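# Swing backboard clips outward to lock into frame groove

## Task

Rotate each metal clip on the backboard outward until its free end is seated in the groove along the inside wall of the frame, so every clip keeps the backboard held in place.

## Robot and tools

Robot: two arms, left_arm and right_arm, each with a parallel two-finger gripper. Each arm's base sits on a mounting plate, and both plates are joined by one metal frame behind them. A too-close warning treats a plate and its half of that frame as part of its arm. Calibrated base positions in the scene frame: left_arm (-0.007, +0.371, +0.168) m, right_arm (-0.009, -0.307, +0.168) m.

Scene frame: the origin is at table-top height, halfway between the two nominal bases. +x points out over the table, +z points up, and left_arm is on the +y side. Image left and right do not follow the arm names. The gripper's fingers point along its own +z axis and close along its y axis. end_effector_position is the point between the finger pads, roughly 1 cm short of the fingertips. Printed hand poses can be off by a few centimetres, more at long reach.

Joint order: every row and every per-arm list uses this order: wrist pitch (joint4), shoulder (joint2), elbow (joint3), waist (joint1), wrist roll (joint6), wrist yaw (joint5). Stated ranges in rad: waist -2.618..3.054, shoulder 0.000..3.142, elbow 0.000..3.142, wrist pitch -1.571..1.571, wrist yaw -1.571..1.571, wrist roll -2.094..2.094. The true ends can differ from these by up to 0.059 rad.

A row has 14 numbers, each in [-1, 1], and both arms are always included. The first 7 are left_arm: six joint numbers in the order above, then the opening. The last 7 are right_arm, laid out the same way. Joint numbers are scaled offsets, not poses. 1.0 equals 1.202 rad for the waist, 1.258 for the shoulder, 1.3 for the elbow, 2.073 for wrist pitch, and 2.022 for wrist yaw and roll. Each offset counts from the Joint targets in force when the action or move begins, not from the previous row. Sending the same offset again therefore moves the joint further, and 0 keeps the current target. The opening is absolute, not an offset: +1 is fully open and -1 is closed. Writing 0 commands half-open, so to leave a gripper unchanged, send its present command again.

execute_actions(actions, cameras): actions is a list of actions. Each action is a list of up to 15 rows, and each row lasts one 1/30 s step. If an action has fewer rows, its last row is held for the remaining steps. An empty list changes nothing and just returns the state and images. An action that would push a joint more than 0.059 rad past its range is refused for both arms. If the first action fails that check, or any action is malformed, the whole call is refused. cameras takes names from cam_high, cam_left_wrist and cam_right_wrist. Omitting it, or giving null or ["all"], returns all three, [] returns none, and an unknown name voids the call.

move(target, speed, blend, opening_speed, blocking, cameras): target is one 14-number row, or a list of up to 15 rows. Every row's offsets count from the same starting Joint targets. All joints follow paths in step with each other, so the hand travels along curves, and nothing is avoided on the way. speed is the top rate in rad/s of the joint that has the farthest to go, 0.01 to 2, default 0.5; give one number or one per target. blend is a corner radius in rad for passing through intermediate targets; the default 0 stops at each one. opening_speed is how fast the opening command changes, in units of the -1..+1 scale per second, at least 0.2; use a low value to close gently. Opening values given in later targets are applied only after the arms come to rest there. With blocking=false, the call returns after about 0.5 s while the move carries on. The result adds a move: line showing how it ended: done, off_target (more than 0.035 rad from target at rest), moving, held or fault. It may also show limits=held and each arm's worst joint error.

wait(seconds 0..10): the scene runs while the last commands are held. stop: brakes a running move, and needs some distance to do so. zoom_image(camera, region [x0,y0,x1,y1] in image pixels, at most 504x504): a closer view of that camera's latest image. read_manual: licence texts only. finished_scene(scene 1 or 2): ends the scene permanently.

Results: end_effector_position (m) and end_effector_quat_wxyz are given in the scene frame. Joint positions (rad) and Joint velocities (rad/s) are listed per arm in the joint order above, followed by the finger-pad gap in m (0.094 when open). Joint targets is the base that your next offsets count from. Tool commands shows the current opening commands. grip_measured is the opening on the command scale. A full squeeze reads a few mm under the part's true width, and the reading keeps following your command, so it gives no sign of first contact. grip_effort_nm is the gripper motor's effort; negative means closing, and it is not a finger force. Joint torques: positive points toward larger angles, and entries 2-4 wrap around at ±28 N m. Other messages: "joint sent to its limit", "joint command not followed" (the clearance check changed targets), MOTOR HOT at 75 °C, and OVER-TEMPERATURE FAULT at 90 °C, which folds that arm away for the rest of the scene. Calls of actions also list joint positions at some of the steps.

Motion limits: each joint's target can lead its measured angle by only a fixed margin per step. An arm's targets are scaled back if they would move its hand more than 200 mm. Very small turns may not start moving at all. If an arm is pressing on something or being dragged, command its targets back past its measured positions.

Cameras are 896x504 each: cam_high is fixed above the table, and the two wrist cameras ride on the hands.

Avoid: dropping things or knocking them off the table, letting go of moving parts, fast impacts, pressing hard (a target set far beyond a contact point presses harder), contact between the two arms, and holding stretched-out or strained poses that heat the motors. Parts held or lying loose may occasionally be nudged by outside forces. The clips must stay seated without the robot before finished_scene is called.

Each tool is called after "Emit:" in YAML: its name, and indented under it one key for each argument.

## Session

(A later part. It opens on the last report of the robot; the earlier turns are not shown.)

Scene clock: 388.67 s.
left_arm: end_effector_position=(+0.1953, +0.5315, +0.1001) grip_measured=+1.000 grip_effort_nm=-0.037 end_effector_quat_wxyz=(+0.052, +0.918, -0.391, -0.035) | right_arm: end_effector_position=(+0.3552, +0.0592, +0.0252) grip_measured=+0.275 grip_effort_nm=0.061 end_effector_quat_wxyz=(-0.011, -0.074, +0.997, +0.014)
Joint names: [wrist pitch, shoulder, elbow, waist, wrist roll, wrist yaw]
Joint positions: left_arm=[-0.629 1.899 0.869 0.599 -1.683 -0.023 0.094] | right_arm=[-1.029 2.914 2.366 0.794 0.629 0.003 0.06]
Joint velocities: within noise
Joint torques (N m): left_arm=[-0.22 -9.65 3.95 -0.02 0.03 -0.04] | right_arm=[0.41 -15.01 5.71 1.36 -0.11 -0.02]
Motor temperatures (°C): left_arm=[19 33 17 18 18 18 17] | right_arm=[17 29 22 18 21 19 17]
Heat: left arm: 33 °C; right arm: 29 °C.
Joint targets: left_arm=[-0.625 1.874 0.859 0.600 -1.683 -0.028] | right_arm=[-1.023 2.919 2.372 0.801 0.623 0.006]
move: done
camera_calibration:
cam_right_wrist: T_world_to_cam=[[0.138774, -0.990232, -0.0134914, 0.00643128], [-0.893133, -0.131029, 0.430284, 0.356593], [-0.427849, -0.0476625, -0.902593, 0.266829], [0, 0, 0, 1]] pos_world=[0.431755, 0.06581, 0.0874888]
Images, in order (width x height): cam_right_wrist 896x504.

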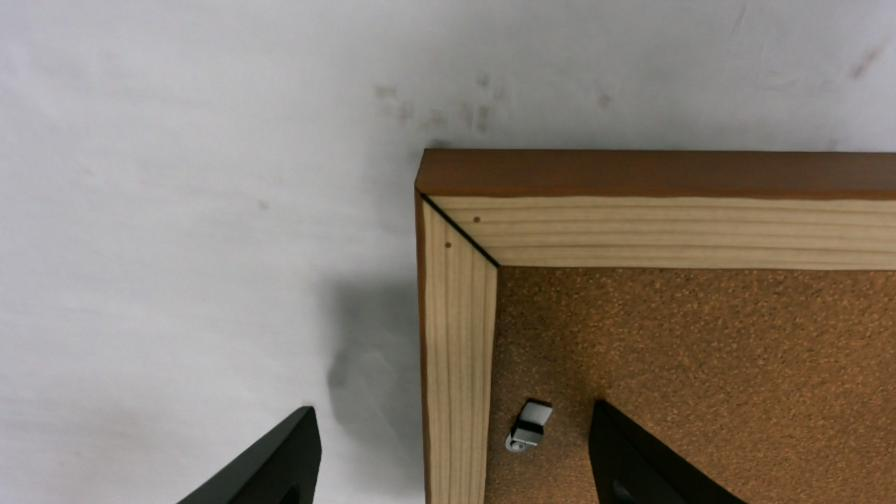

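Emit:
move:
  target:
    - [0,0,0,0,0,0,1,0.0053,-0.0111,0,-0.0175,0,0,0.277]
    - [0,0,0,0,0,0,1,0.0053,0.003,0,-0.0175,0,0,0.277]
  speed: 0.15
  cameras: ["cam_right_wrist"]

Emit:
zoom_image:
  camera: "cam_right_wrist"
  region: [350, 300, 650, 504]

Scene clock: 403.73 s.
left_arm: end_effector_position=(+0.1953, +0.5315, +0.1001) grip_measured=+1.000 grip_effort_nm=-0.027 end_effector_quat_wxyz=(+0.052, +0.918, -0.391, -0.035) | right_arm: end_effector_position=(+0.3584, +0.0574, +0.0251) grip_measured=+0.275 grip_effort_nm=0.061 end_effector_quat_wxyz=(-0.010, -0.070, +0.997, +0.015)
Joint names: [wrist pitch, shoulder, elbow, waist, wrist roll, wrist yaw]
Joint positions: left_arm=[-0.629 1.899 0.869 0.599 -1.683 -0.023 0.094] | right_arm=[-1.025 2.914 2.366 0.787 0.629 0.003 0.06]
Joint velocities: within noise
Joint torques (N m): left_arm=[-0.22 -9.72 3.73 0.05 -0.01 -0.04] | right_arm=[0.5 -14.65 5.71 0.05 -0.1 -0.01]
Motor temperatures (°C): left_arm=[19 33 17 18 18 18 17] | right_arm=[17 29 22 18 21 19 17]
Heat: left arm: 33 °C; right arm: 29 °C.
Joint targets: left_arm=[-0.625 1.874 0.859 0.600 -1.683 -0.028] | right_arm=[-1.013 2.923 2.372 0.780 0.623 0.006]
move: done
camera_calibration:
cam_right_wrist: T_world_to_cam=[[0.131854, -0.991142, -0.0158642, 0.00678812], [-0.895226, -0.125935, 0.427447, 0.359824], [-0.425659, -0.0421585, -0.903901, 0.26693], [0, 0, 0, 1]] pos_world=[0.43485, 0.0632959, 0.0875807]
Images, in order (width x height): cam_right_wrist 896x504.

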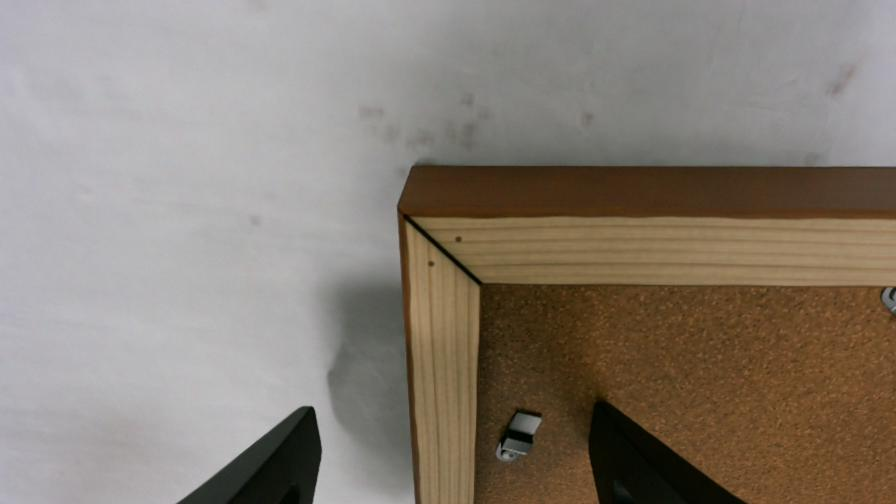

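Scaled by 1.680.

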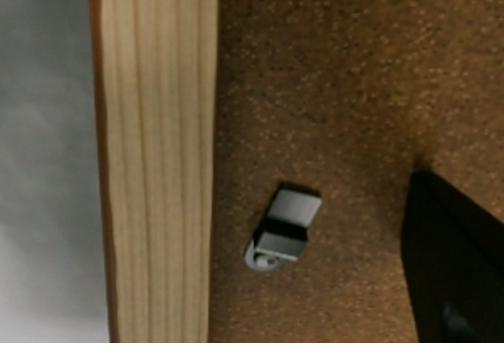

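Emit:
move:
  target:
    - [0,0,0,0,0,0,1,0.004,0,0,0.0142,0,0,0.277]
    - [0,0,0,0,0,0,1,0.004,0.008,0,0.0142,0,0,0.277]
  speed: 0.15
  cameras: ["cam_right_wrist"]

Emit:
zoom_image:
  camera: "cam_right_wrist"
  region: [350, 300, 650, 504]

Scene clock: 409.07 s.
left_arm: end_effector_position=(+0.1953, +0.5315, +0.1001) grip_measured=+1.000 grip_effort_nm=-0.022 end_effector_quat_wxyz=(+0.052, +0.918, -0.391, -0.035) | right_arm: end_effector_position=(+0.3585, +0.0575, +0.0251) grip_measured=+0.275 grip_effort_nm=0.061 end_effector_quat_wxyz=(-0.010, -0.070, +0.997, +0.015)
Joint names: [wrist pitch, shoulder, elbow, waist, wrist roll, wrist yaw]
Joint positions: left_arm=[-0.629 1.899 0.869 0.599 -1.683 -0.023 0.094] | right_arm=[-1.025 2.914 2.366 0.787 0.629 0.003 0.06]
Joint velocities: within noise
Joint torques (N m): left_arm=[-0.22 -9.68 3.86 -0.1 0.02 -0.05] | right_arm=[0.58 -13.76 5.71 1.63 -0.11 0]
Motor temperatures (°C): left_arm=[19 33 17 18 18 18 17] | right_arm=[17 29 22 18 21 19 17]
Heat: left arm: 33 °C; right arm: 29 °C.
Joint targets: left_arm=[-0.625 1.874 0.859 0.600 -1.683 -0.028] | right_arm=[-1.004 2.933 2.372 0.797 0.623 0.006]
move: done
camera_calibration:
cam_right_wrist: T_world_to_cam=[[0.131843, -0.99114, -0.0160912, 0.00685392], [-0.895345, -0.126035, 0.427169, 0.359948], [-0.425412, -0.0419122, -0.904029, 0.266863], [0, 0, 0, 1]] pos_world=[0.434901, 0.0633442, 0.0876035]
Images, in order (width x height): cam_right_wrist 896x504.

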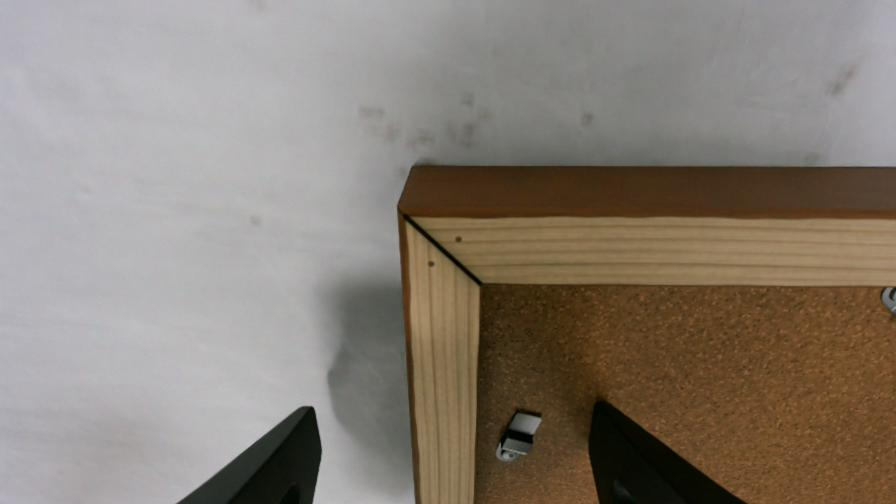

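Scaled by 1.680.

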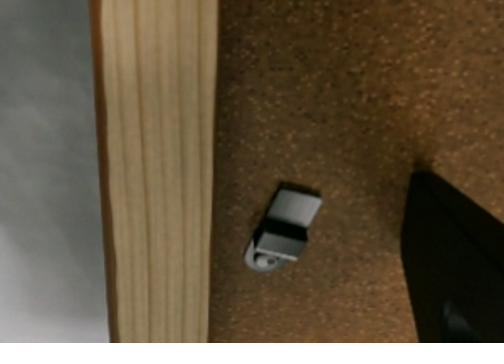

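Emit:
move:
  target:
    - [0,0,0,0,0,0,1,0.002,-0.026,0,0.0,0,0,0.277]
    - [0,0,0,0,0,0,1,0,-0.005,0,0.001,0,0,0.277]
  speed: 0.15
  cameras: ["cam_right_wrist"]

Emit:
zoom_image:
  camera: "cam_right_wrist"
  region: [350, 300, 650, 504]

Scene clock: 414.47 s.
left_arm: end_effector_position=(+0.1953, +0.5315, +0.1001) grip_measured=+1.000 grip_effort_nm=-0.027 end_effector_quat_wxyz=(+0.052, +0.918, -0.391, -0.035) | right_arm: end_effector_position=(+0.3590, +0.0580, +0.0251) grip_measured=+0.275 grip_effort_nm=0.061 end_effector_quat_wxyz=(-0.009, -0.070, +0.997, +0.016)
Joint names: [wrist pitch, shoulder, elbow, waist, wrist roll, wrist yaw]
Joint positions: left_arm=[-0.629 1.899 0.869 0.599 -1.683 -0.023 0.094] | right_arm=[-1.022 2.914 2.366 0.787 0.629 0.003 0.06]
Joint velocities: within noise
Joint torques (N m): left_arm=[-0.19 -9.62 3.7 0.01 0.02 -0.03] | right_arm=[0.55 -14.34 5.64 1.73 -0.1 -0.01]
Motor temperatures (°C): left_arm=[19 33 17 18 18 18 17] | right_arm=[17 29 22 18 21 19 17]
Heat: left arm: 33 °C; right arm: 29 °C.
Joint targets: left_arm=[-0.625 1.874 0.859 0.600 -1.683 -0.028] | right_arm=[-1.004 2.926 2.372 0.798 0.623 0.006]
move: done
camera_calibration:
cam_right_wrist: T_world_to_cam=[[0.131761, -0.99112, -0.017907, 0.0073794], [-0.896292, -0.126832, 0.42494, 0.360943], [-0.423437, -0.0399406, -0.905045, 0.266323], [0, 0, 0, 1]] pos_world=[0.435309, 0.0637302, 0.0877873]
Images, in order (width x height): cam_right_wrist 896x504.

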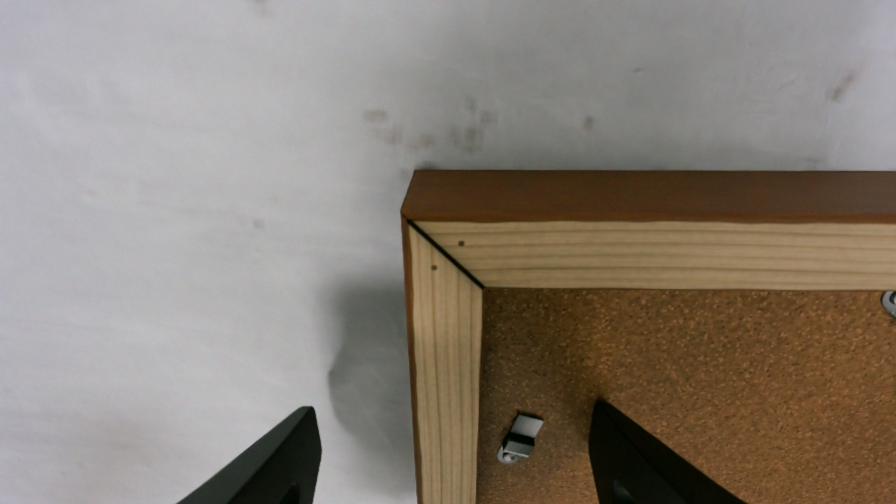

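Scaled by 1.680.

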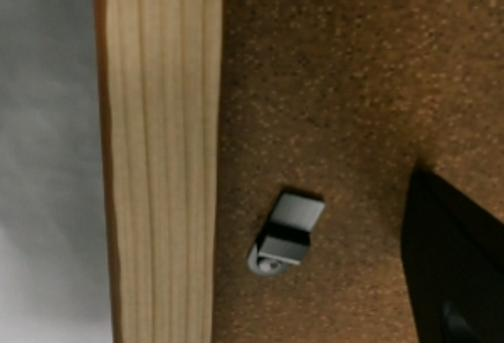

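Emit:
move:
  target:
    - [0,0,0,0,0,0,1,0,-0.01,0,0.0045,0,0,0.277]
    - [0,0,0,0,0,0,1,0,0.006,0,0.0045,0,0,0.277]
    - [0,0,0,0,0,0,1,0,0.006,0,0.0045,0,0,-0.1]
  speed: 0.15
  opening_speed: 0.3
  cameras: ["cam_right_wrist"]

Emit:
zoom_image:
  camera: "cam_right_wrist"
  region: [350, 300, 650, 504]

Scene clock: 421.30 s.
left_arm: end_effector_position=(+0.1953, +0.5315, +0.1001) grip_measured=+1.000 grip_effort_nm=-0.032 end_effector_quat_wxyz=(+0.052, +0.918, -0.391, -0.035) | right_arm: end_effector_position=(+0.3577, +0.0609, +0.0250) grip_measured=-0.098 grip_effort_nm=-0.159 end_effector_quat_wxyz=(-0.006, -0.073, +0.997, +0.017)
Joint names: [wrist pitch, shoulder, elbow, waist, wrist roll, wrist yaw]
Joint positions: left_arm=[-0.629 1.899 0.869 0.599 -1.683 -0.023 0.094] | right_arm=[-1.017 2.914 2.366 0.793 0.629 0.005 0.042]
Joint velocities: within noise
Joint torques (N m): left_arm=[-0.18 -9.76 3.79 0.14 0.02 -0.04] | right_arm=[0.52 -13.71 5.67 1.68 -0.11 -0.03]
Motor temperatures (°C): left_arm=[19 33 17 18 18 18 17] | right_arm=[17 29 22 18 21 19 17]
Heat: left arm: 33 °C; right arm: 29 °C.
Joint targets: left_arm=[-0.625 1.874 0.859 0.600 -1.683 -0.028] | right_arm=[-1.004 2.934 2.372 0.803 0.623 0.006]
move: done
camera_calibration:
cam_right_wrist: T_world_to_cam=[[0.138082, -0.990239, -0.0189888, 0.00813523], [-0.897396, -0.133201, 0.420641, 0.360995], [-0.419064, -0.0410423, -0.907029, 0.264356], [0, 0, 0, 1]] pos_world=[0.433614, 0.0669906, 0.088084]
Images, in order (width x height): cam_right_wrist 896x504.

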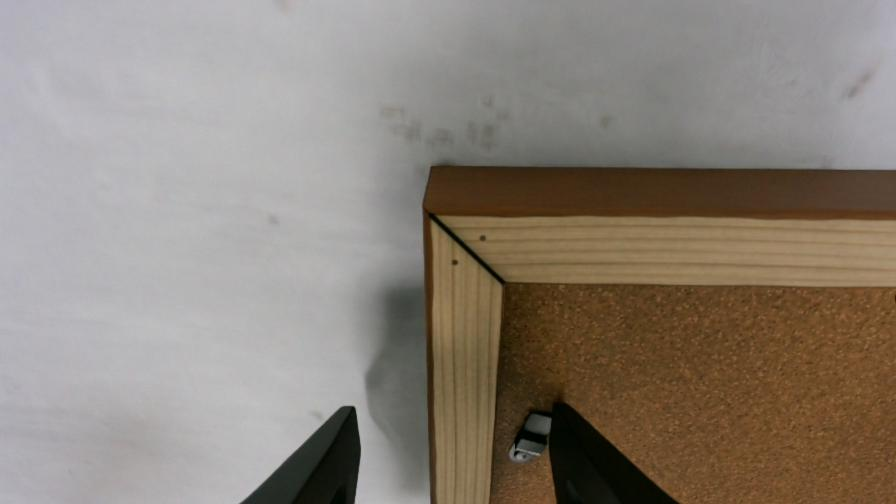

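Scaled by 1.680.

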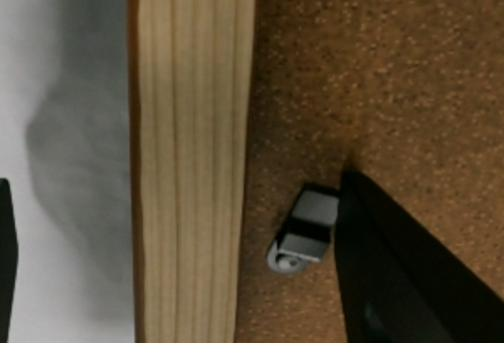

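Emit:
move:
  target:
    - [0,0,0,0,0,0,1,0,0,0,0,0,0,-0.35]
    - [0,0,0,0,0,0,1,0,0,0,0,0,0,-0.55]
    - [0,0,0,0,0,0,1,0,0,0,0,0,0,-0.69]
  speed: 0.15
  opening_speed: 0.3
  cameras: ["cam_right_wrist"]

Emit:
zoom_image:
  camera: "cam_right_wrist"
  region: [350, 300, 650, 504]

Emit:
move:
  target:
    - [0,0,0,0,0,0,1,0,-0.015,0,0,0,0,-0.5]
    - [0,0,0,0,0,0,1,0,-0.015,0,0,0,0,0.277]
    - [0,0,0,0,0,0,1,0,-0.075,0,0,0,0,0.277]
  speed: 0.3
  opening_speed: 0.5
  cameras: ["cam_right_wrist"]

Emit:
zoom_image:
  camera: "cam_right_wrist"
  region: [350, 300, 650, 504]

Scene clock: 431.73 s.
left_arm: end_effector_position=(+0.1953, +0.5315, +0.1001) grip_measured=+1.000 grip_effort_nm=-0.022 end_effector_quat_wxyz=(+0.052, +0.918, -0.391, -0.035) | right_arm: end_effector_position=(+0.3582, +0.0637, +0.0245) grip_measured=-0.688 grip_effort_nm=-0.149 end_effector_quat_wxyz=(-0.002, -0.077, +0.997, +0.019)
Joint names: [wrist pitch, shoulder, elbow, waist, wrist roll, wrist yaw]
Joint positions: left_arm=[-0.629 1.899 0.869 0.599 -1.683 -0.023 0.094] | right_arm=[-1.006 2.915 2.366 0.797 0.625 0.007 0.015]
Joint velocities: within noise
Joint torques (N m): left_arm=[-0.21 -9.58 3.7 -0.03 0 -0.05] | right_arm=[0.42 -13.81 5.74 1.26 -0.06 -0.05]
Motor temperatures (°C): left_arm=[19 33 17 18 18 18 17] | right_arm=[17 29 22 18 21 19 17]
Heat: left arm: 33 °C; right arm: 29 °C.
Joint targets: left_arm=[-0.625 1.874 0.859 0.600 -1.683 -0.028] | right_arm=[-1.004 2.934 2.372 0.803 0.623 0.006]
move: done
camera_calibration:
cam_right_wrist: T_world_to_cam=[[0.145777, -0.989045, -0.0232067, 0.00813763], [-0.899847, -0.142305, 0.41234, 0.363686], [-0.411126, -0.0392273, -0.910734, 0.261398], [0, 0, 0, 1]] pos_world=[0.433543, 0.0700567, 0.0882903]
Images, in order (width x height): cam_right_wrist 896x504.

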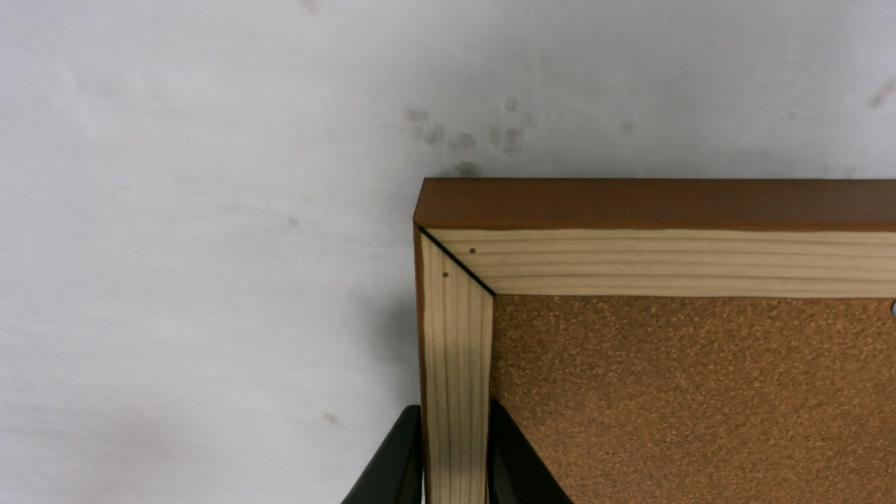

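Scaled by 1.680.

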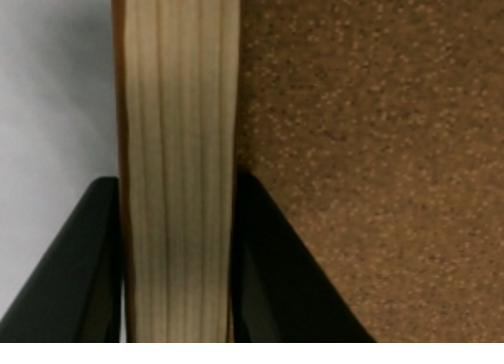

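Scene clock: 435.60 s.
left_arm: end_effector_position=(+0.1953, +0.5315, +0.1001) grip_measured=+1.000 grip_effort_nm=-0.022 end_effector_quat_wxyz=(+0.052, +0.918, -0.391, -0.035) | right_arm: end_effector_position=(+0.3653, +0.0697, +0.0431) grip_measured=+0.275 grip_effort_nm=0.066 end_effector_quat_wxyz=(+0.012, -0.077, +0.996, +0.031)
Joint names: [wrist pitch, shoulder, elbow, waist, wrist roll, wrist yaw]
Joint positions: left_arm=[-0.629 1.899 0.869 0.599 -1.683 -0.023 0.094] | right_arm=[-1.006 2.878 2.366 0.797 0.625 0.007 0.06]
Joint velocities: within noise
Joint torques (N m): left_arm=[-0.18 -9.7 3.77 0.09 0.01 -0.05] | right_arm=[0.48 -19.33 5.79 1.24 -0.07 -0.05]
Motor temperatures (°C): left_arm=[19 33 17 18 18 18 17] | right_arm=[17 30 22 18 21 19 17]
Heat: left arm: 33 °C; right arm: 30 °C.
Joint targets: left_arm=[-0.625 1.874 0.859 0.600 -1.683 -0.028] | right_arm=[-1.004 2.840 2.372 0.803 0.623 0.006]
move: off_target (right_arm); right_arm: the shoulder is farthest, 0.039 rad from its target
camera_calibration:
cam_right_wrist: T_world_to_cam=[[0.145238, -0.988378, -0.0448824, 0.0145582], [-0.910426, -0.151267, 0.385022, 0.368941], [-0.387337, -0.0150577, -0.921815, 0.271576], [0, 0, 0, 1]] pos_world=[0.43897, 0.074287, 0.108946]
Images, in order (width x height): cam_right_wrist 896x504.

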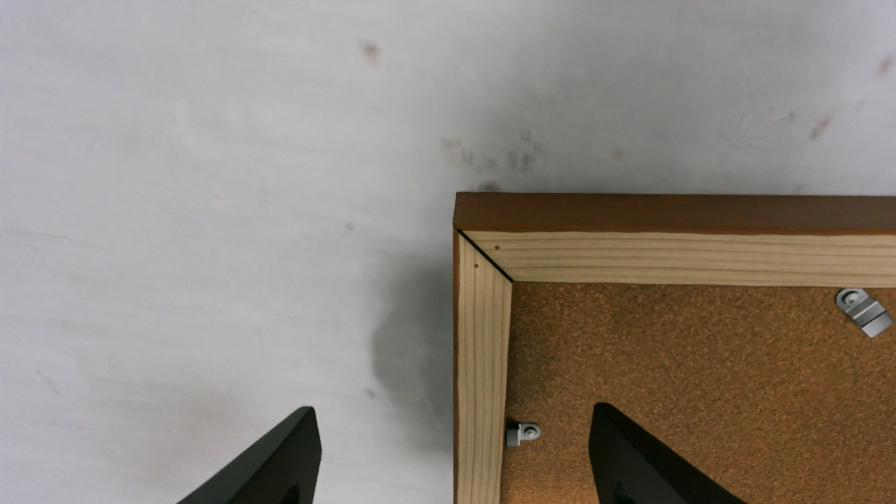

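Scaled by 1.680.

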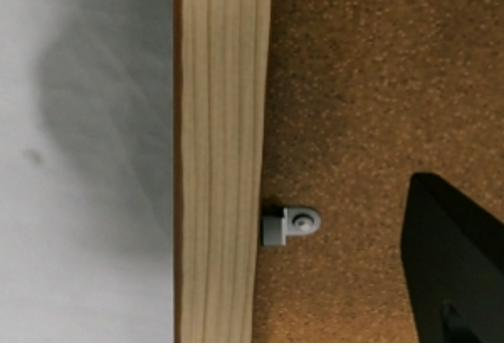

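Emit:
move:
  target:
    - [0,0,0,0,0,0,1,0,-0.1113,0,0,0,0,0.277]
    - [0,0,0,0,0,0,1,-0.0183,-0.1113,-0.0731,-0.182,-0.8788,0,0.277]
    - [0,0,0,0,0,0,1,-0.0183,-0.0037,-0.0731,-0.182,-0.8788,0,0.277]
  speed: [0.4,1.0,0.3]
  cameras: ["cam_right_wrist"]

Emit:
zoom_image:
  camera: "cam_right_wrist"
  region: [350, 300, 650, 504]

Scene clock: 451.03 s.
left_arm: end_effector_position=(+0.1953, +0.5315, +0.1001) grip_measured=+1.000 grip_effort_nm=-0.032 end_effector_quat_wxyz=(+0.052, +0.918, -0.391, -0.035) | right_arm: end_effector_position=(+0.4143, -0.0303, +0.0394) grip_measured=+0.275 grip_effort_nm=0.056 end_effector_quat_wxyz=(+0.006, +0.757, -0.653, -0.019)
Joint names: [wrist pitch, shoulder, elbow, waist, wrist roll, wrist yaw]
Joint positions: left_arm=[-0.629 1.899 0.869 0.599 -1.683 -0.023 0.094] | right_arm=[-1.039 2.836 2.282 0.587 -1.146 0.007 0.06]
Joint velocities: within noise
Joint torques (N m): left_arm=[-0.21 -9.83 3.82 -0.01 0 -0.05] | right_arm=[0.28 -15.36 4.86 0.44 -0.12 -0.05]
Motor temperatures (°C): left_arm=[19 33 17 18 18 18 17] | right_arm=[17 33 22 18 21 19 17]
Heat: left arm: 33 °C; right arm: 33 °C.
Joint targets: left_arm=[-0.625 1.874 0.859 0.600 -1.683 -0.028] | right_arm=[-1.042 2.835 2.277 0.585 -1.154 0.006]
move: done
camera_calibration:
cam_right_wrist: T_world_to_cam=[[0.990345, 0.137377, -0.0185763, -0.408614], [0.13359, -0.909956, 0.392598, -0.0559287], [0.0370304, -0.391289, -0.919523, 0.0983577], [0, 0, 0, 1]] pos_world=[0.408498, 0.0437279, 0.104809]
Images, in order (width x height): cam_right_wrist 896x504.

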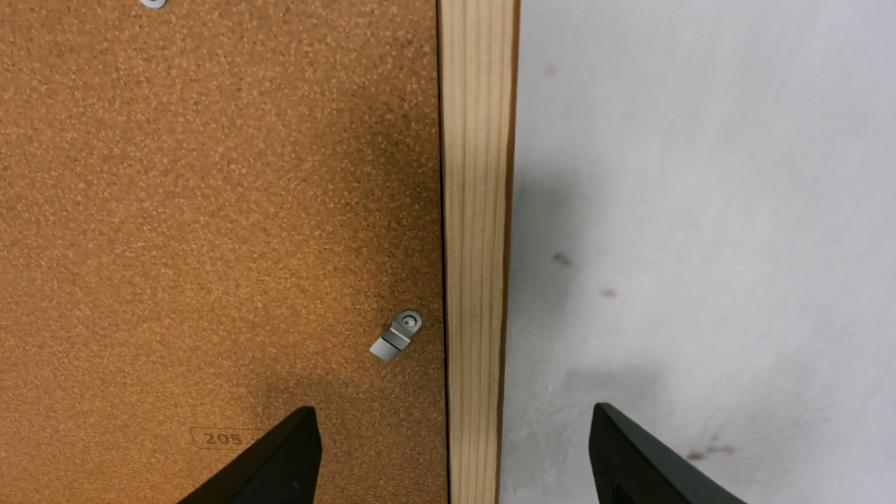

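Scaled by 1.680.

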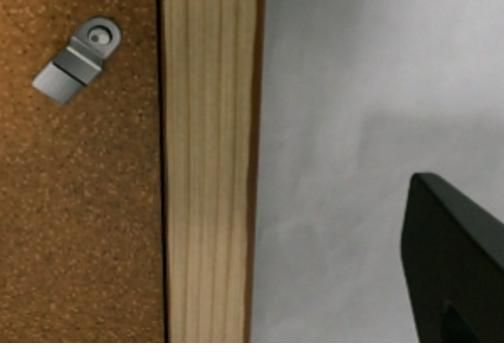

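Emit:
move:
  target:
    - [0,0,0,0,0,0,1,0.0241,0,0.0369,0,0,0,0.277]
    - [0,0,0,0,0,0,1,0.0241,0.0215,0.0108,0,0,0,0.277]
  speed: 0.15
  cameras: ["cam_right_wrist"]

Emit:
zoom_image:
  camera: "cam_right_wrist"
  region: [350, 300, 650, 504]

Scene clock: 469.63 s.
left_arm: end_effector_position=(+0.1953, +0.5315, +0.1001) grip_measured=+1.000 grip_effort_nm=-0.027 end_effector_quat_wxyz=(+0.052, +0.918, -0.391, -0.035) | right_arm: end_effector_position=(+0.4212, -0.0256, +0.0342) grip_measured=+0.275 grip_effort_nm=0.056 end_effector_quat_wxyz=(-0.009, +0.757, -0.654, -0.015)
Joint names: [wrist pitch, shoulder, elbow, waist, wrist roll, wrist yaw]
Joint positions: left_arm=[-0.629 1.899 0.869 0.599 -1.683 -0.023 0.094] | right_arm=[-1 2.849 2.289 0.587 -1.147 0.007 0.06]
Joint velocities: within noise
Joint torques (N m): left_arm=[-0.18 -9.72 3.69 -0.13 0.02 -0.04] | right_arm=[0.46 -14.16 5.45 0.47 -0.1 -0.04]
Motor temperatures (°C): left_arm=[19 34 17 18 18 18 17] | right_arm=[17 33 22 18 21 19 17]
Heat: left arm: 34 °C; right arm: 33 °C.
Joint targets: left_arm=[-0.625 1.874 0.859 0.600 -1.683 -0.028] | right_arm=[-0.992 2.862 2.291 0.585 -1.154 0.006]
move: done
camera_calibration:
cam_right_wrist: T_world_to_cam=[[0.990525, 0.136952, 0.0101676, -0.417285], [0.12283, -0.916628, 0.380402, -0.045743], [0.0614169, -0.375549, -0.924765, 0.0854104], [0, 0, 0, 1]] pos_world=[0.413704, 0.0472946, 0.100628]
Images, in order (width x height): cam_right_wrist 896x504.

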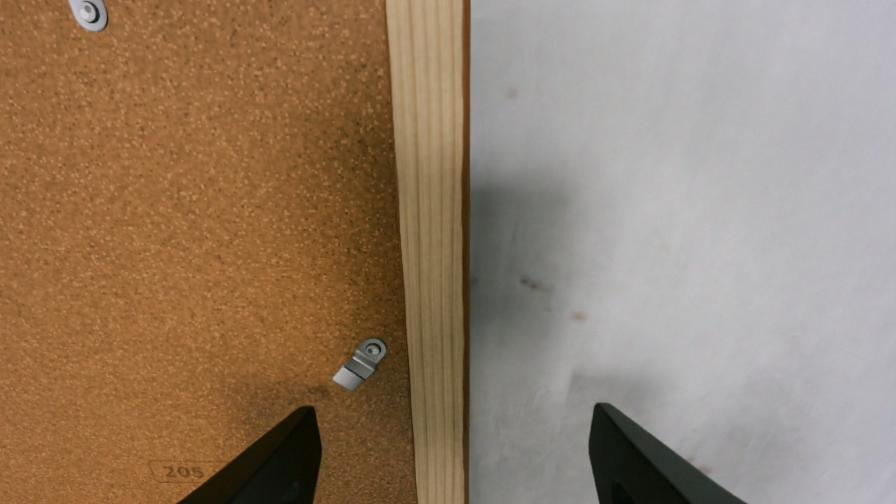

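Scaled by 1.680.

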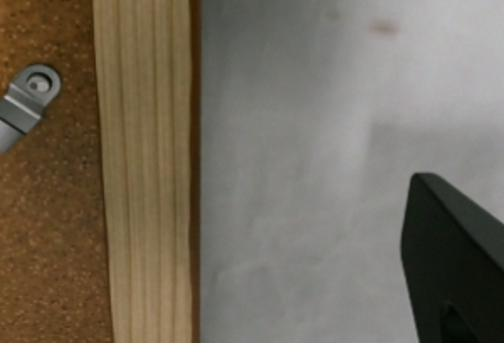

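Emit:
move:
  target:
    - [0,0,0,0,0,0,1,-0.0106,0,0,0.0121,0,0,0.277]
    - [0,0,0,0,0,0,1,-0.0106,0.0127,0,0.0121,0,0,0.277]
  speed: 0.15
  cameras: ["cam_right_wrist"]

Emit:
zoom_image:
  camera: "cam_right_wrist"
  region: [300, 300, 600, 504]

Scene clock: 483.70 s.
left_arm: end_effector_position=(+0.1953, +0.5315, +0.1001) grip_measured=+1.000 grip_effort_nm=-0.027 end_effector_quat_wxyz=(+0.052, +0.918, -0.391, -0.035) | right_arm: end_effector_position=(+0.4164, -0.0283, +0.0259) grip_measured=+0.275 grip_effort_nm=0.066 end_effector_quat_wxyz=(+0.002, +0.757, -0.653, -0.018)
Joint names: [wrist pitch, shoulder, elbow, waist, wrist roll, wrist yaw]
Joint positions: left_arm=[-0.629 1.899 0.869 0.599 -1.683 -0.023 0.094] | right_arm=[-1.005 2.866 2.289 0.587 -1.147 0.007 0.06]
Joint velocities: within noise
Joint torques (N m): left_arm=[-0.22 -9.73 3.79 0.06 0.02 -0.02] | right_arm=[0.24 -14.2 5.34 1.83 -0.11 -0.05]
Motor temperatures (°C): left_arm=[19 34 17 18 18 18 17] | right_arm=[17 34 23 18 21 19 17]
Heat: left arm: 34 °C; right arm: 34 °C.
Joint targets: left_arm=[-0.625 1.874 0.859 0.600 -1.683 -0.028] | right_arm=[-1.014 2.878 2.291 0.599 -1.154 0.006]
move: done
camera_calibration:
cam_right_wrist: T_world_to_cam=[[0.990412, 0.137816, -0.00956039, -0.411447], [0.130659, -0.912008, 0.388806, -0.0478494], [0.0448645, -0.386327, -0.92127, 0.0835655], [0, 0, 0, 1]] pos_world=[0.410005, 0.0453485, 0.0916569]
Images, in order (width x height): cam_right_wrist 896x504.

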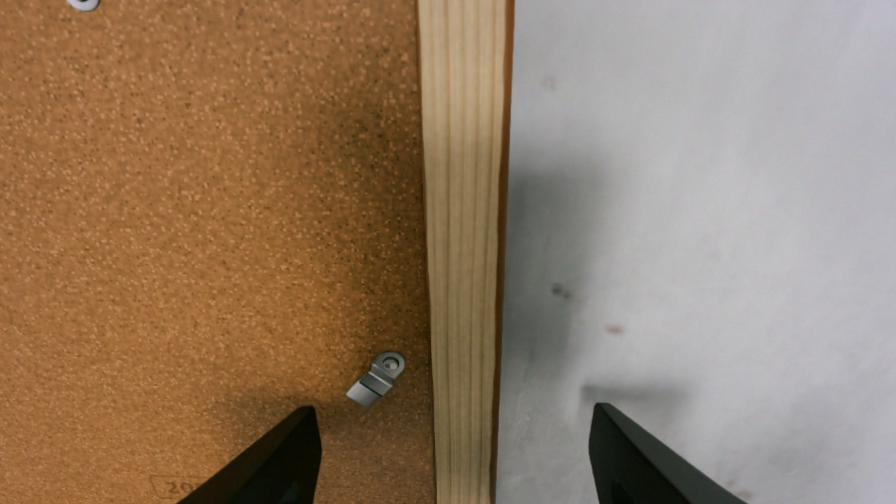

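Scaled by 1.680.

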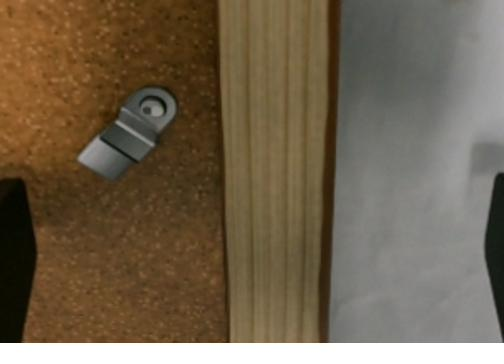

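Emit:
move:
  target:
    - [0,0,0,0,0,0,1,0.0154,-0.02,0,0.005,0,0,0.277]
    - [0,0,0,0,0,0,1,0.0154,-0.02,0,0.0055,0,0,0.277]
    - [0,0,0,0,0,0,1,0.0154,0.003,0,0.0055,0,0,0.277]
  speed: 0.15
  cameras: ["cam_right_wrist"]

Emit:
zoom_image:
  camera: "cam_right_wrist"
  region: [300, 300, 600, 504]

Scene clock: 492.53 s.
left_arm: end_effector_position=(+0.1953, +0.5315, +0.1001) grip_measured=+1.000 grip_effort_nm=-0.022 end_effector_quat_wxyz=(+0.052, +0.918, -0.391, -0.035) | right_arm: end_effector_position=(+0.4163, -0.0218, +0.0261) grip_measured=+0.275 grip_effort_nm=0.061 end_effector_quat_wxyz=(-0.005, +0.760, -0.649, -0.016)
Joint names: [wrist pitch, shoulder, elbow, waist, wrist roll, wrist yaw]
Joint positions: left_arm=[-0.629 1.899 0.869 0.599 -1.683 -0.023 0.094] | right_arm=[-0.991 2.866 2.289 0.598 -1.147 0.007 0.06]
Joint velocities: within noise
Joint torques (N m): left_arm=[-0.22 -9.76 3.74 -0.03 0.04 -0.06] | right_arm=[0.43 -13.93 5.39 1.39 -0.09 -0.05]
Motor temperatures (°C): left_arm=[19 34 17 18 18 18 17] | right_arm=[17 34 23 18 21 19 17]
Heat: left arm: 34 °C; right arm: 34 °C.
Joint targets: left_arm=[-0.625 1.874 0.859 0.600 -1.683 -0.028] | right_arm=[-0.982 2.882 2.291 0.606 -1.154 0.006]
move: done
camera_calibration:
cam_right_wrist: T_world_to_cam=[[0.989004, 0.147844, 0.00362863, -0.411858], [0.135184, -0.91372, 0.383198, -0.0437832], [0.0599692, -0.378494, -0.923659, 0.0801964], [0, 0, 0, 1]] pos_world=[0.408438, 0.0512392, 0.0923463]
Images, in order (width x height): cam_right_wrist 896x504.

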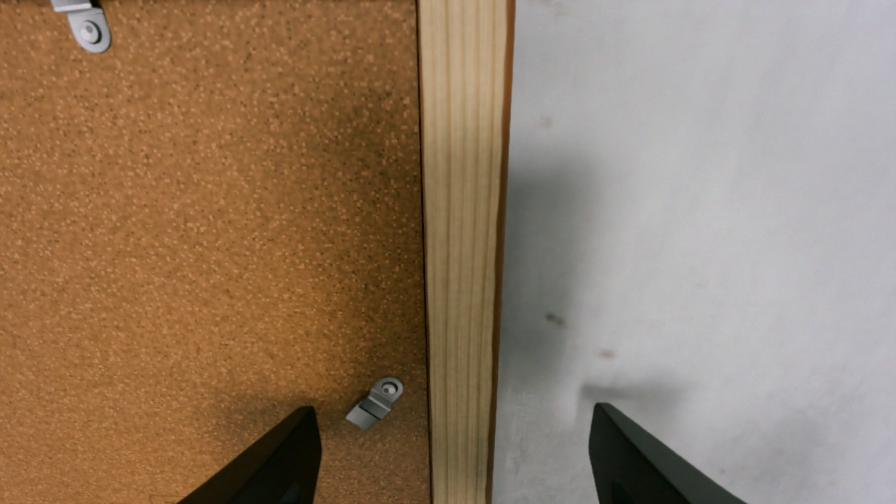

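Scaled by 1.680.

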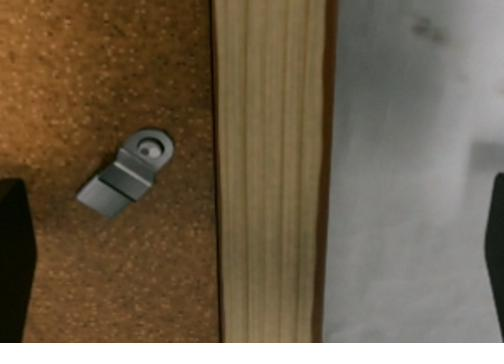

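Emit:
move:
  target:
    - [0,0,0,0,0,0,1,0,0.002,0,0,0,0,-0.1]
    - [0,0,0,0,0,0,1,0,0.002,0,0,0,0,-0.35]
  speed: 0.15
  opening_speed: 0.3
  cameras: ["cam_right_wrist"]

Emit:
zoom_image:
  camera: "cam_right_wrist"
  region: [300, 300, 600, 504]

Scene clock: 504.43 s.
left_arm: end_effector_position=(+0.1953, +0.5315, +0.1001) grip_measured=+1.000 grip_effort_nm=-0.027 end_effector_quat_wxyz=(+0.052, +0.918, -0.391, -0.035) | right_arm: end_effector_position=(+0.4165, -0.0217, +0.0261) grip_measured=-0.348 grip_effort_nm=-0.154 end_effector_quat_wxyz=(-0.006, +0.760, -0.649, -0.015)
Joint names: [wrist pitch, shoulder, elbow, waist, wrist roll, wrist yaw]
Joint positions: left_arm=[-0.629 1.899 0.869 0.599 -1.683 -0.023 0.094] | right_arm=[-0.99 2.866 2.289 0.598 -1.147 0.007 0.031]
Joint velocities: within noise
Joint torques (N m): left_arm=[-0.2 -9.58 3.77 0.02 -0.02 -0.03] | right_arm=[0.46 -13.68 5.39 1.39 -0.09 -0.05]
Motor temperatures (°C): left_arm=[19 34 17 18 18 18 17] | right_arm=[17 34 23 18 21 19 17]
Heat: left arm: 34 °C; right arm: 34 °C.
Joint targets: left_arm=[-0.625 1.874 0.859 0.600 -1.683 -0.028] | right_arm=[-0.982 2.884 2.291 0.606 -1.154 0.006]
move: done
camera_calibration:
cam_right_wrist: T_world_to_cam=[[0.988949, 0.14819, 0.00433258, -0.412018], [0.135257, -0.913835, 0.382898, -0.0437343], [0.0607007, -0.37808, -0.923781, 0.079934], [0, 0, 0, 1]] pos_world=[0.408528, 0.0513123, 0.0923724]
Images, in order (width x height): cam_right_wrist 896x504.

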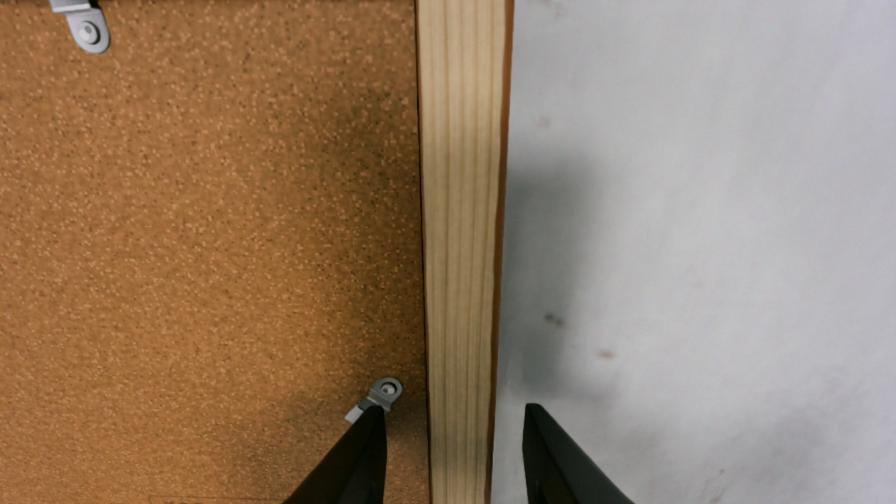

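Scaled by 1.680.

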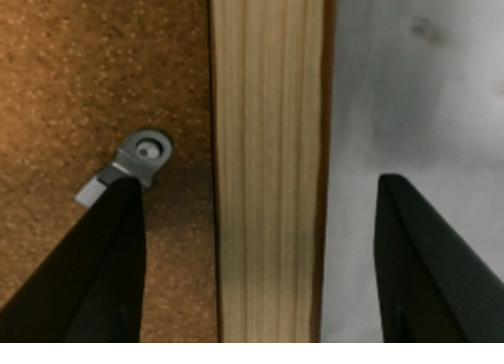

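Emit:
move:
  target:
    - [0,0,0,0,0,0,1,0,-0.03,0,0,0,0,-0.35]
    - [0,0,0,0,0,0,1,0,-0.03,0,0,0,0,0.277]
    - [0,0,0,0,0,0,1,0,0.01,0,0,0,0,0.277]
  speed: 0.15
  opening_speed: 0.3
  cameras: ["cam_right_wrist"]

Emit:
zoom_image:
  camera: "cam_right_wrist"
  region: [300, 300, 600, 504]

Scene clock: 515.30 s.
left_arm: end_effector_position=(+0.1953, +0.5315, +0.1001) grip_measured=+1.000 grip_effort_nm=-0.032 end_effector_quat_wxyz=(+0.052, +0.918, -0.391, -0.035) | right_arm: end_effector_position=(+0.4156, -0.0221, +0.0227) grip_measured=+0.275 grip_effort_nm=0.061 end_effector_quat_wxyz=(-0.004, +0.761, -0.649, -0.016)
Joint names: [wrist pitch, shoulder, elbow, waist, wrist roll, wrist yaw]
Joint positions: left_arm=[-0.629 1.899 0.869 0.599 -1.683 -0.023 0.094] | right_arm=[-0.987 2.873 2.289 0.598 -1.148 0.007 0.06]
Joint velocities: within noise
Joint torques (N m): left_arm=[-0.22 -9.57 3.75 0.02 -0.02 -0.04] | right_arm=[0.41 -13.18 5.41 1.39 -0.09 -0.05]
Motor temperatures (°C): left_arm=[19 34 17 18 18 18 17] | right_arm=[17 35 23 18 21 19 17]
Heat: left arm: 34 °C; right arm: 35 °C.
Joint targets: left_arm=[-0.625 1.874 0.859 0.600 -1.683 -0.028] | right_arm=[-0.982 2.897 2.291 0.606 -1.154 0.006]
move: done
camera_calibration:
cam_right_wrist: T_world_to_cam=[[0.98888, 0.148708, 0.00122845, -0.410975], [0.136826, -0.913045, 0.384222, -0.0433621], [0.0582584, -0.379782, -0.92324, 0.0776793], [0, 0, 0, 1]] pos_world=[0.407812, 0.0510247, 0.0888822]
Images, in order (width x height): cam_right_wrist 896x504.

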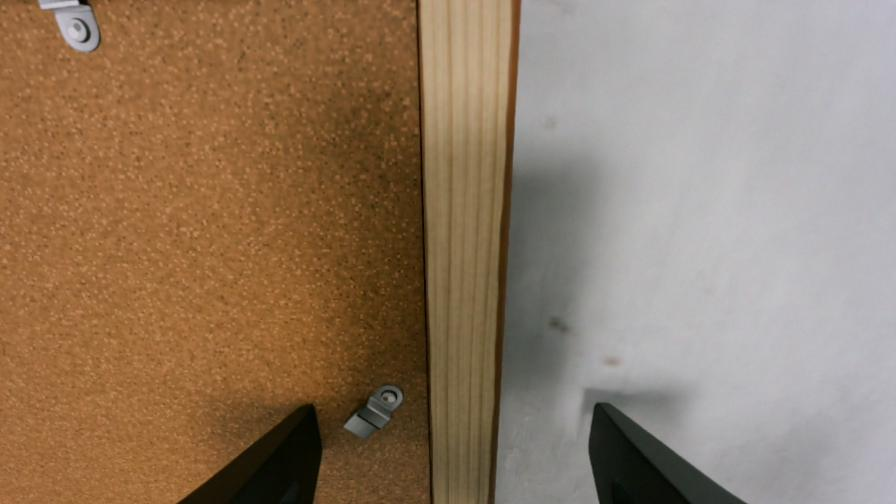

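Scaled by 1.680.

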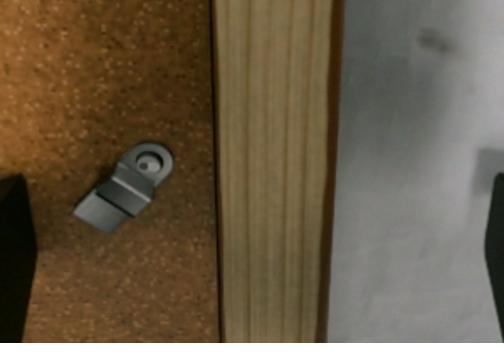

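Emit:
move:
  target: [0,0,0,0,0,0,1,0,0.0064,0,0,0,0,0.277]
  speed: 0.15
  cameras: ["cam_right_wrist"]

Emit:
zoom_image:
  camera: "cam_right_wrist"
  region: [300, 300, 600, 504]

Scene clock: 520.03 s.
left_arm: end_effector_position=(+0.1953, +0.5315, +0.1001) grip_measured=+1.000 grip_effort_nm=-0.027 end_effector_quat_wxyz=(+0.052, +0.918, -0.391, -0.035) | right_arm: end_effector_position=(+0.4156, -0.0221, +0.0227) grip_measured=+0.275 grip_effort_nm=0.056 end_effector_quat_wxyz=(-0.004, +0.761, -0.649, -0.016)
Joint names: [wrist pitch, shoulder, elbow, waist, wrist roll, wrist yaw]
Joint positions: left_arm=[-0.629 1.899 0.869 0.599 -1.683 -0.023 0.094] | right_arm=[-0.987 2.873 2.289 0.598 -1.148 0.007 0.06]
Joint velocities: within noise
Joint torques (N m): left_arm=[-0.18 -9.65 3.79 -0.09 0.01 -0.04] | right_arm=[0.4 -12.44 5.39 1.44 -0.1 -0.06]
Motor temperatures (°C): left_arm=[19 34 17 18 18 18 17] | right_arm=[17 34 23 18 21 19 17]
Heat: left arm: 34 °C; right arm: 34 °C.
Joint targets: left_arm=[-0.625 1.874 0.859 0.600 -1.683 -0.028] | right_arm=[-0.982 2.905 2.291 0.606 -1.154 0.006]
move: done
camera_calibration:
cam_right_wrist: T_world_to_cam=[[0.98888, 0.148708, 0.00122845, -0.410975], [0.136826, -0.913045, 0.384222, -0.0433621], [0.0582584, -0.379782, -0.92324, 0.0776793], [0, 0, 0, 1]] pos_world=[0.407812, 0.0510247, 0.0888822]
Images, in order (width x height): cam_right_wrist 896x504.

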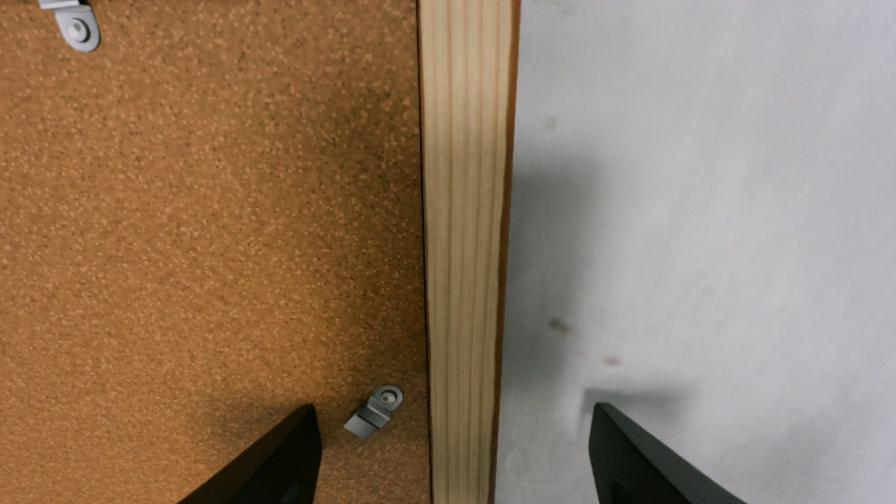

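Scaled by 1.680.

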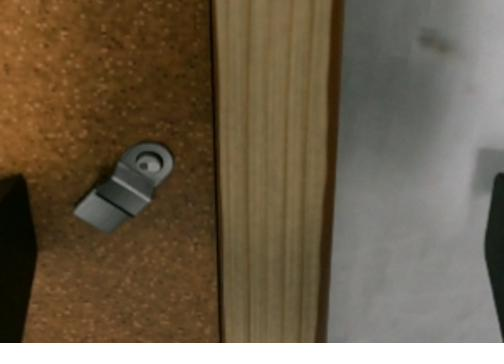

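Emit:
move:
  target:
    - [0,0,0,0,0,0,1,0,-0.03,0,-0.02,0,0,0.277]
    - [0,0,0,0,0,0,1,0,0,0,-0.02,0,0,0.277]
  speed: 0.15
  cameras: ["cam_right_wrist"]

Emit:
zoom_image:
  camera: "cam_right_wrist"
  region: [300, 300, 600, 504]

Scene clock: 527.37 s.
left_arm: end_effector_position=(+0.1953, +0.5315, +0.1001) grip_measured=+1.000 grip_effort_nm=-0.022 end_effector_quat_wxyz=(+0.052, +0.918, -0.391, -0.035) | right_arm: end_effector_position=(+0.4166, -0.0236, +0.0227) grip_measured=+0.275 grip_effort_nm=0.056 end_effector_quat_wxyz=(-0.004, +0.759, -0.651, -0.017)
Joint names: [wrist pitch, shoulder, elbow, waist, wrist roll, wrist yaw]
Joint positions: left_arm=[-0.629 1.899 0.869 0.599 -1.683 -0.023 0.094] | right_arm=[-0.987 2.873 2.289 0.593 -1.148 0.004 0.06]
Joint velocities: within noise
Joint torques (N m): left_arm=[-0.21 -9.76 3.85 -0.09 0.01 -0.04] | right_arm=[0.4 -12.46 5.38 -0.4 -0.1 -0.03]
Motor temperatures (°C): left_arm=[19 34 17 18 18 18 17] | right_arm=[17 32 23 18 21 19 17]
Heat: left arm: 34 °C; right arm: 32 °C.
Joint targets: left_arm=[-0.625 1.874 0.859 0.600 -1.683 -0.028] | right_arm=[-0.982 2.905 2.291 0.582 -1.154 0.006]
move: done
camera_calibration:
cam_right_wrist: T_world_to_cam=[[0.989552, 0.144178, -0.000212264, -0.412077], [0.13334, -0.914603, 0.381736, -0.0433697], [0.0548439, -0.377776, -0.924271, 0.0784748], [0, 0, 0, 1]] pos_world=[0.40925, 0.0493923, 0.0890003]
Images, in order (width x height): cam_right_wrist 896x504.

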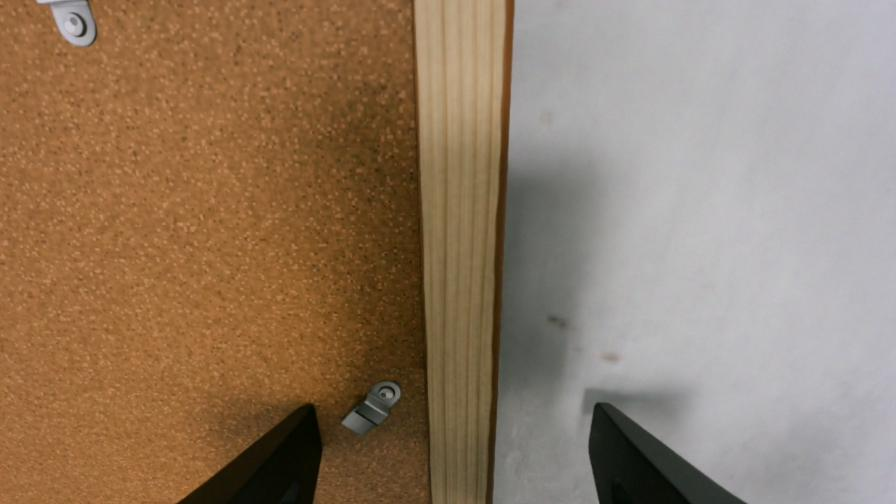

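Scaled by 1.680.

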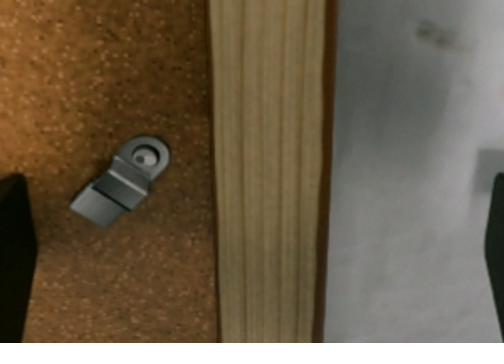

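Emit:
move:
  target:
    - [0,0,0,0,0,0,1,0,-0.03,0,-0.003,0,0,0.277]
    - [0,0,0,0,0,0,1,0,-0.003,0,-0.003,0,0,0.277]
    - [0,0,0,0,0,0,1,0,-0.003,0,-0.003,0,0,-0.1]
    - [0,0,0,0,0,0,1,0,-0.003,0,-0.003,0,0,-0.4]
  speed: 0.15
  opening_speed: 0.3
  cameras: ["cam_right_wrist"]

Emit:
zoom_image:
  camera: "cam_right_wrist"
  region: [300, 300, 600, 504]

Scene clock: 538.03 s.
left_arm: end_effector_position=(+0.1953, +0.5315, +0.1001) grip_measured=+1.000 grip_effort_nm=-0.022 end_effector_quat_wxyz=(+0.052, +0.918, -0.391, -0.035) | right_arm: end_effector_position=(+0.4111, -0.0277, +0.0226) grip_measured=-0.397 grip_effort_nm=-0.193 end_effector_quat_wxyz=(+0.008, +0.758, -0.651, -0.025)
Joint names: [wrist pitch, shoulder, elbow, waist, wrist roll, wrist yaw]
Joint positions: left_arm=[-0.629 1.899 0.869 0.599 -1.683 -0.023 0.094] | right_arm=[-1.014 2.873 2.289 0.589 -1.15 -0.004 0.028]
Joint velocities: within noise
Joint torques (N m): left_arm=[-0.21 -9.72 3.84 0.06 0.02 -0.02] | right_arm=[0.64 -12.81 5.33 -0.34 -0.08 0.06]
Motor temperatures (°C): left_arm=[19 34 17 18 18 18 17] | right_arm=[17 31 23 18 21 19 17]
Heat: left arm: 34 °C; right arm: 31 °C.
Joint targets: left_arm=[-0.625 1.874 0.859 0.600 -1.683 -0.028] | right_arm=[-0.982 2.901 2.291 0.578 -1.154 0.006]
move: done
camera_calibration:
cam_right_wrist: T_world_to_cam=[[0.989285, 0.143139, -0.0287354, -0.405326], [0.1431, -0.911707, 0.385113, -0.0503397], [0.0289262, -0.385099, -0.922422, 0.087556], [0, 0, 0, 1]] pos_world=[0.405655, 0.0458405, 0.0885028]
Images, in order (width x height): cam_right_wrist 896x504.

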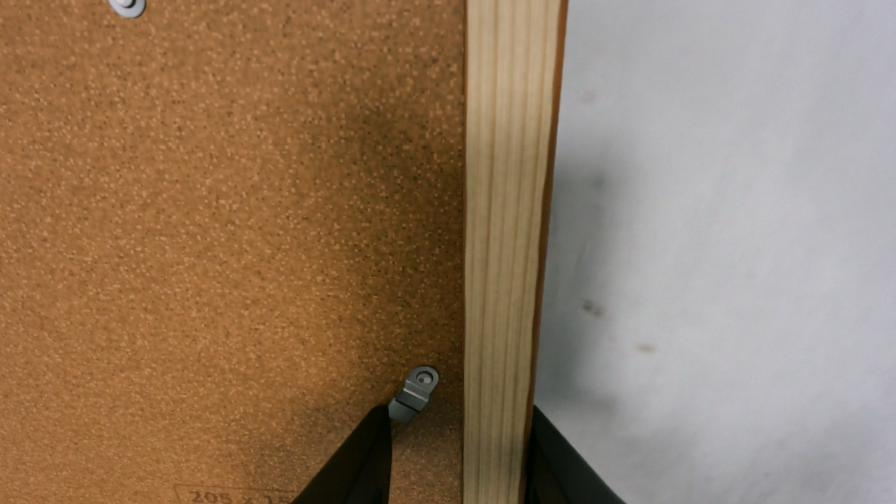

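Scaled by 1.680.

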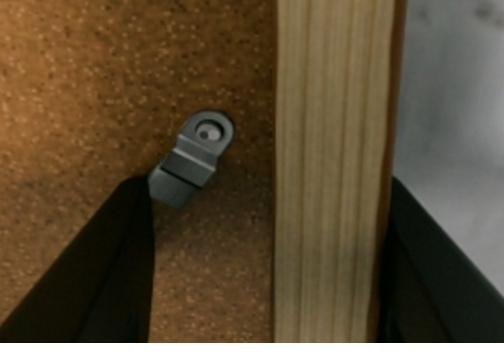

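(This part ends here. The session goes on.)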